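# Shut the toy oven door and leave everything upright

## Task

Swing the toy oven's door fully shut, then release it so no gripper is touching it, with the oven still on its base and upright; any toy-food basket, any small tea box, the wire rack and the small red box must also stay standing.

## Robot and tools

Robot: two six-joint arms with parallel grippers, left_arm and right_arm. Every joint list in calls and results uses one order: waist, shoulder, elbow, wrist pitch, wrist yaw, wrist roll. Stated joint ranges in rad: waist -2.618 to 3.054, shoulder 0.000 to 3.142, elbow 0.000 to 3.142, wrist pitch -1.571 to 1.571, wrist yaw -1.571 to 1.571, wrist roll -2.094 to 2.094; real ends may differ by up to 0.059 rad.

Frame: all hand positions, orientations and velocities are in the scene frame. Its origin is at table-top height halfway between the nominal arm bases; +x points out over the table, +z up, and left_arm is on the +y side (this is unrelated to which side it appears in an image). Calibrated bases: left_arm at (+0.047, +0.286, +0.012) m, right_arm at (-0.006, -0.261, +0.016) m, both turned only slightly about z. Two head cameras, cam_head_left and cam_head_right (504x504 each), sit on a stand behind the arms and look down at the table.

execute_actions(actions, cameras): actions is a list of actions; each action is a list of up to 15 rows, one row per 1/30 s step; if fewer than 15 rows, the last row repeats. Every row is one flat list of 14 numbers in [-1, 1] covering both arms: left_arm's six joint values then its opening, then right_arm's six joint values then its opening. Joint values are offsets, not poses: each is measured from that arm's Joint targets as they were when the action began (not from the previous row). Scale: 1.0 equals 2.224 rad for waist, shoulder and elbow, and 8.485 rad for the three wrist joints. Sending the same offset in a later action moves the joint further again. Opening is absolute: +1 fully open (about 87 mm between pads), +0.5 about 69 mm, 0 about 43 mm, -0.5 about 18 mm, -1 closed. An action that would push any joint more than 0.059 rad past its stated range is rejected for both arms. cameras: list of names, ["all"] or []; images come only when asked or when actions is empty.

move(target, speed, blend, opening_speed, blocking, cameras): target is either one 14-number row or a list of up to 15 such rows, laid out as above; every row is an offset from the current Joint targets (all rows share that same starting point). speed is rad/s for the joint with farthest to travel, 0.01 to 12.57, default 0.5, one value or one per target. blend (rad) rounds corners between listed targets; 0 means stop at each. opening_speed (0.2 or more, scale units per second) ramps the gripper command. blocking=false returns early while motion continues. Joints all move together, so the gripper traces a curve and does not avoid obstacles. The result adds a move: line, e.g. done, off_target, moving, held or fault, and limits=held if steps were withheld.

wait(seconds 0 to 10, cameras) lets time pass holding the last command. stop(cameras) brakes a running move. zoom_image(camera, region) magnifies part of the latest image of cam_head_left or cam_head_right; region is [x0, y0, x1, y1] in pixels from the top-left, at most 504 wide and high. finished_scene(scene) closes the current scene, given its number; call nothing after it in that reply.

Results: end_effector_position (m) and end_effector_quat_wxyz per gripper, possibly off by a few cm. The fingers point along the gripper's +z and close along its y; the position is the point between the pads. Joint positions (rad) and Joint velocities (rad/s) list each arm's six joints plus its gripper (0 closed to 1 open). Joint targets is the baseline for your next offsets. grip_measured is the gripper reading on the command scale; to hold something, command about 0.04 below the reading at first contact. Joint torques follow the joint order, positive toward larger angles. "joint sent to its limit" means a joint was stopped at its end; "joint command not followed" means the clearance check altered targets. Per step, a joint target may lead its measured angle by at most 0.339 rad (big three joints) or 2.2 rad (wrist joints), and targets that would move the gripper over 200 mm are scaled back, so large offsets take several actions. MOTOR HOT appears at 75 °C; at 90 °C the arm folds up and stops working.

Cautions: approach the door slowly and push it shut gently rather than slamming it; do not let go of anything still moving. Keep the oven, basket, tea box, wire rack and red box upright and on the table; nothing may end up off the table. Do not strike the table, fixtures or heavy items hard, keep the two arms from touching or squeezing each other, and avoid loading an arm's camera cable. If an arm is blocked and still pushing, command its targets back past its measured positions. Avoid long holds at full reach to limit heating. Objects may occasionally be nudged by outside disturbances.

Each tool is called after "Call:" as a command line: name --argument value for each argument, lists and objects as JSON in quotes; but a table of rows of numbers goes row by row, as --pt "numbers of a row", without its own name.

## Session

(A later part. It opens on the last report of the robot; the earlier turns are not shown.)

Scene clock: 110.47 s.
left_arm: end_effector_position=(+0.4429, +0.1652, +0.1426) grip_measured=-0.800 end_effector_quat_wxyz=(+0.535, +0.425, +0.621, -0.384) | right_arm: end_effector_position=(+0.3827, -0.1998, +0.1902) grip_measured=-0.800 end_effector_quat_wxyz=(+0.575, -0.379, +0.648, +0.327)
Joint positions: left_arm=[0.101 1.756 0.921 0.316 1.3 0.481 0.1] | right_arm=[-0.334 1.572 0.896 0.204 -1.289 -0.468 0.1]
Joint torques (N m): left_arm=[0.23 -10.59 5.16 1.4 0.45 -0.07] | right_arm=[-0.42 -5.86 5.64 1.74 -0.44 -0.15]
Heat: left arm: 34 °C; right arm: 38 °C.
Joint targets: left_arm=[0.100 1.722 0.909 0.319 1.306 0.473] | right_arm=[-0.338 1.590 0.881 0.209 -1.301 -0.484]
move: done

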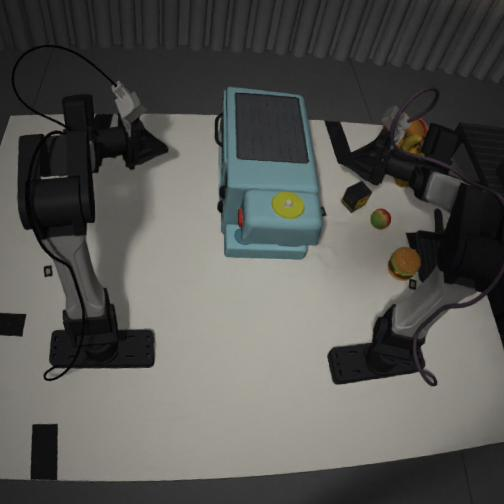

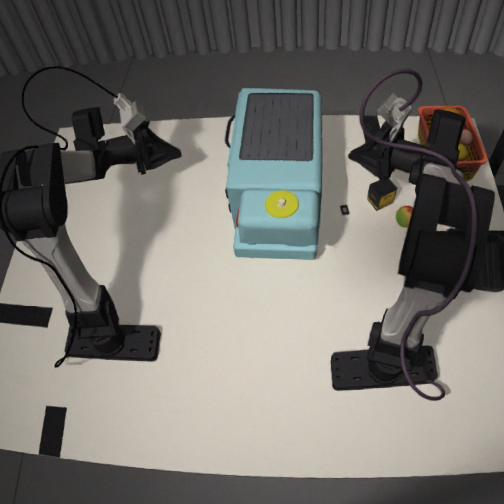

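Call:
zoom_image --camera "cam_head_left" --region '[30, 250, 80, 300]'

Call:
zoom_image --camera "cam_head_right" --region '[50, 245, 100, 295]'

Call:
zoom_image --camera "cam_head_left" --region '[300, 110, 360, 170]'

Call:
zoom_image --camera "cam_head_right" --region '[340, 95, 400, 155]'

Call:
zoom_image --camera "cam_head_left" --region '[0, 300, 60, 360]'

Call:
zoom_image --camera "cam_head_right" --region '[0, 290, 60, 350]'

Call:
zoom_image --camera "cam_head_left" --region '[20, 415, 80, 475]'

Call:
zoom_image --camera "cam_head_right" --region '[30, 395, 90, 455]'

Scaled by 10.080 from the camera's 504x504 image, which has a finer 720x720 frame.

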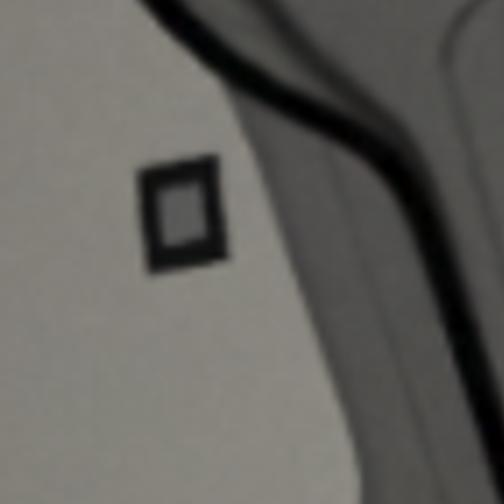

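Scaled by 10.080 from the camera's 504x504 image, which has a finer 720x720 frame.

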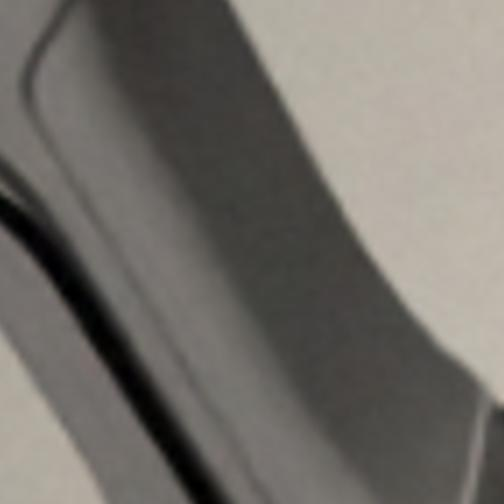

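Scaled by 8.400 from the camera's 504x504 image, which has a finer 720x720 frame.

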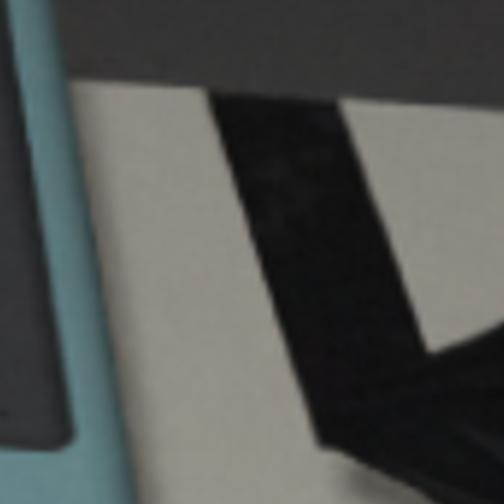

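Scaled by 8.400 from the camera's 504x504 image, which has a finer 720x720 frame.

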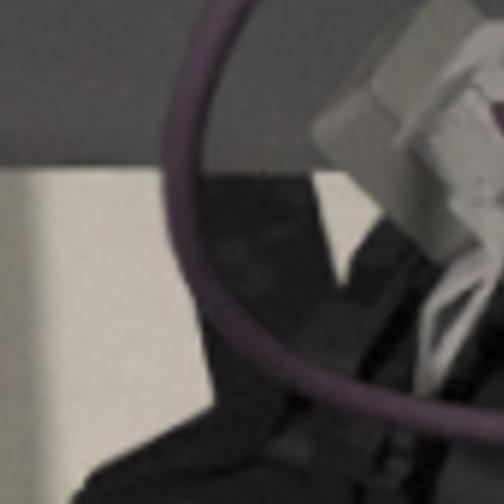

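Scaled by 8.400 from the camera's 504x504 image, which has a finer 720x720 frame.

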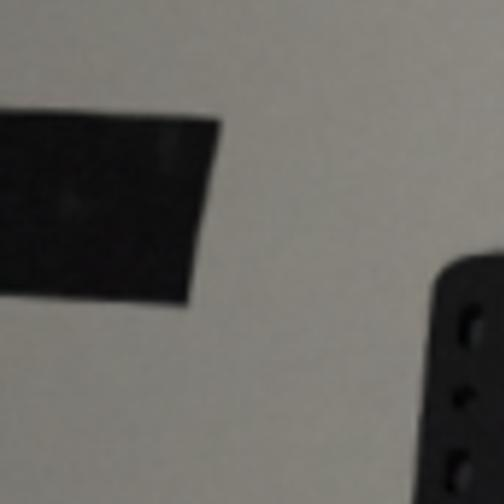

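Scaled by 8.400 from the camera's 504x504 image, which has a finer 720x720 frame.

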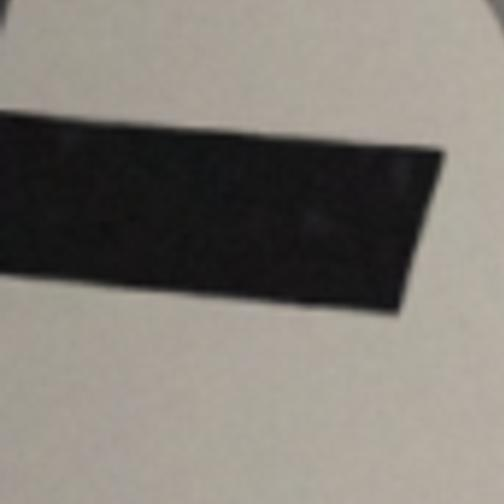

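Scaled by 8.400 from the camera's 504x504 image, which has a finer 720x720 frame.

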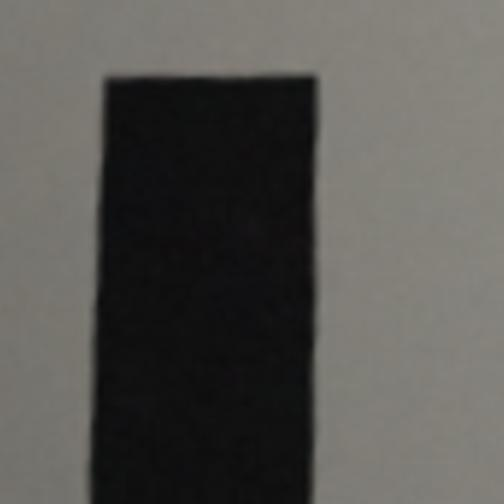

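Scaled by 8.400 from the camera's 504x504 image, which has a finer 720x720 frame.

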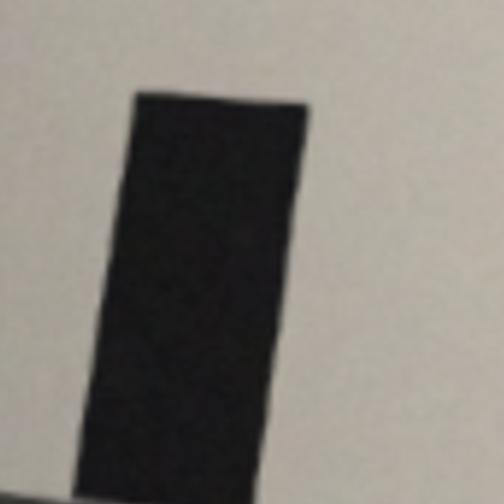

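Call:
move --target '[0, 0, 0, 0, 0, 0, -0.8, 0.01259, 0.1902, 0.27698, -0.02275, 0, 0, -0.8]' --speed 0.5 --cameras '["all"]'

Call:
zoom_image --camera "cam_head_left" --region '[310, 60, 410, 160]'

Call:
zoom_image --camera "cam_head_right" --region '[320, 60, 420, 160]'

Scene clock: 117.10 s.
left_arm: end_effector_position=(+0.4429, +0.1652, +0.1426) grip_measured=-0.800 end_effector_quat_wxyz=(+0.535, +0.425, +0.621, -0.384) | right_arm: end_effector_position=(+0.4951, -0.2223, +0.2033) grip_measured=-0.800 end_effector_quat_wxyz=(+0.567, -0.381, +0.648, +0.338)
Joint positions: left_arm=[0.101 1.756 0.921 0.316 1.3 0.481 0.1] | right_arm=[-0.316 1.984 1.466 0.027 -1.293 -0.469 0.1]
Joint torques (N m): left_arm=[0.23 -10.56 5.18 1.41 0.45 -0.07] | right_arm=[0.39 -9.32 9.4 1.48 -0.36 -0.18]
Heat: left arm: 34 °C; right arm: 37 °C.
Joint targets: left_arm=[0.100 1.722 0.909 0.319 1.306 0.473] | right_arm=[-0.311 2.013 1.497 0.016 -1.300 -0.484]
move: done

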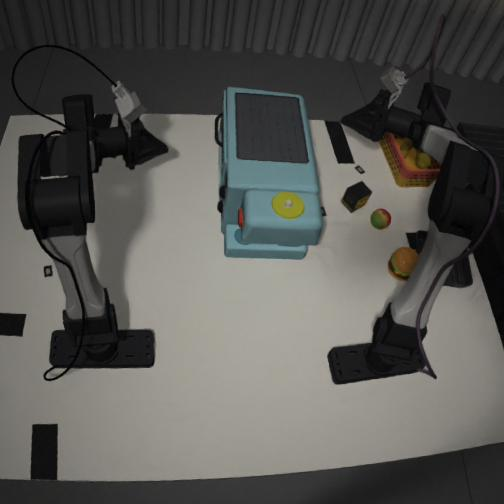

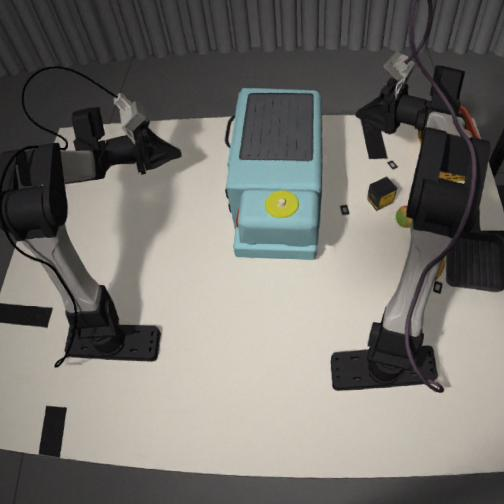

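Scaled by 5.040 from the camera's 504x504 image, which has a finer 720x720 frame.

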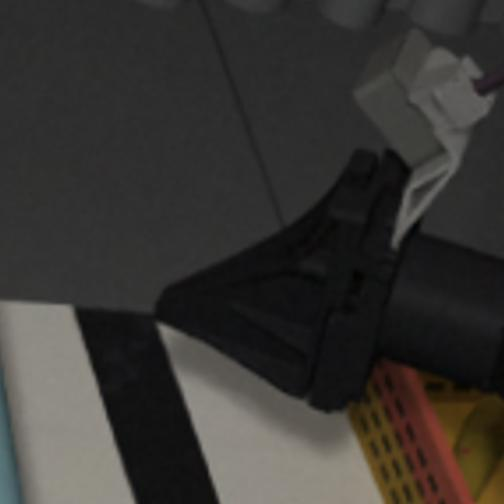

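Scaled by 5.040 from the camera's 504x504 image, which has a finer 720x720 frame.

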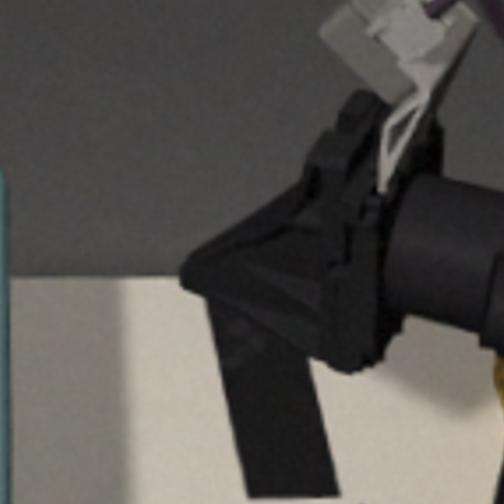

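Call:
move --target '[-0.04, -0.1448, -0.049, -0.0022, -0.1539, -0.0557, -0.8, 0, -0.30, -0.20, 0.0, 0, 0, -0.8]' --speed 1.5 --cameras '["all"]'

Scene clock: 122.33 s.
left_arm: end_effector_position=(+0.4887, +0.2970, +0.1827) grip_measured=-0.800 end_effector_quat_wxyz=(+0.594, -0.003, +0.805, +0.008) | right_arm: end_effector_position=(+0.3667, -0.1885, +0.3017) grip_measured=-0.800 end_effector_quat_wxyz=(+0.621, -0.431, +0.592, +0.279)
Joint positions: left_arm=[0.017 1.421 0.814 0.309 0.011 0.013 0.1] | right_arm=[-0.316 1.363 1.071 0.021 -1.297 -0.469 0.1]
Joint torques (N m): left_arm=[-0.27 -7.6 6.09 1.83 -0.02 -0.12] | right_arm=[0.23 -7.57 5.78 1.63 -0.19 -0.19]
Heat: left arm: 34 °C; right arm: 38 °C.
Joint targets: left_arm=[0.012 1.400 0.800 0.301 0.001 0.001] | right_arm=[-0.311 1.346 1.052 0.016 -1.301 -0.484]
move: done

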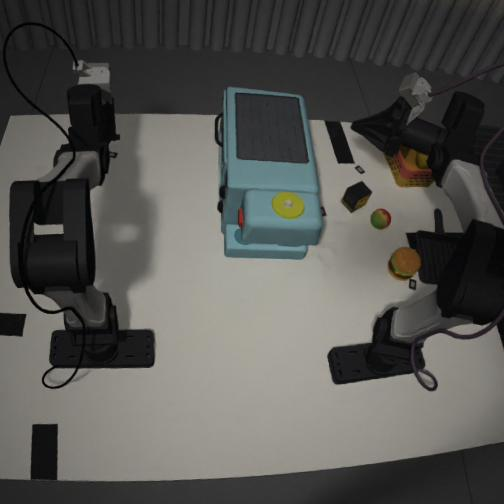

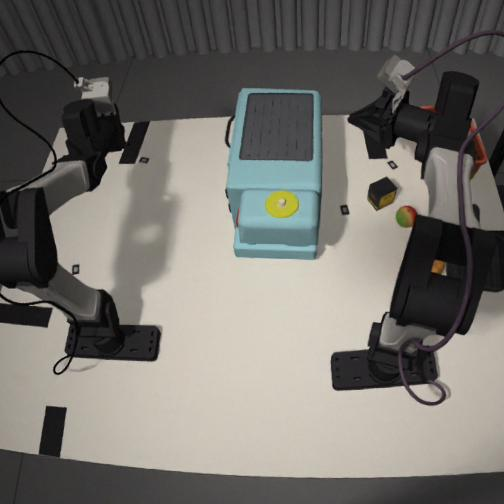

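Call:
finished_scene --scene 1

The scene is finished: the task was done.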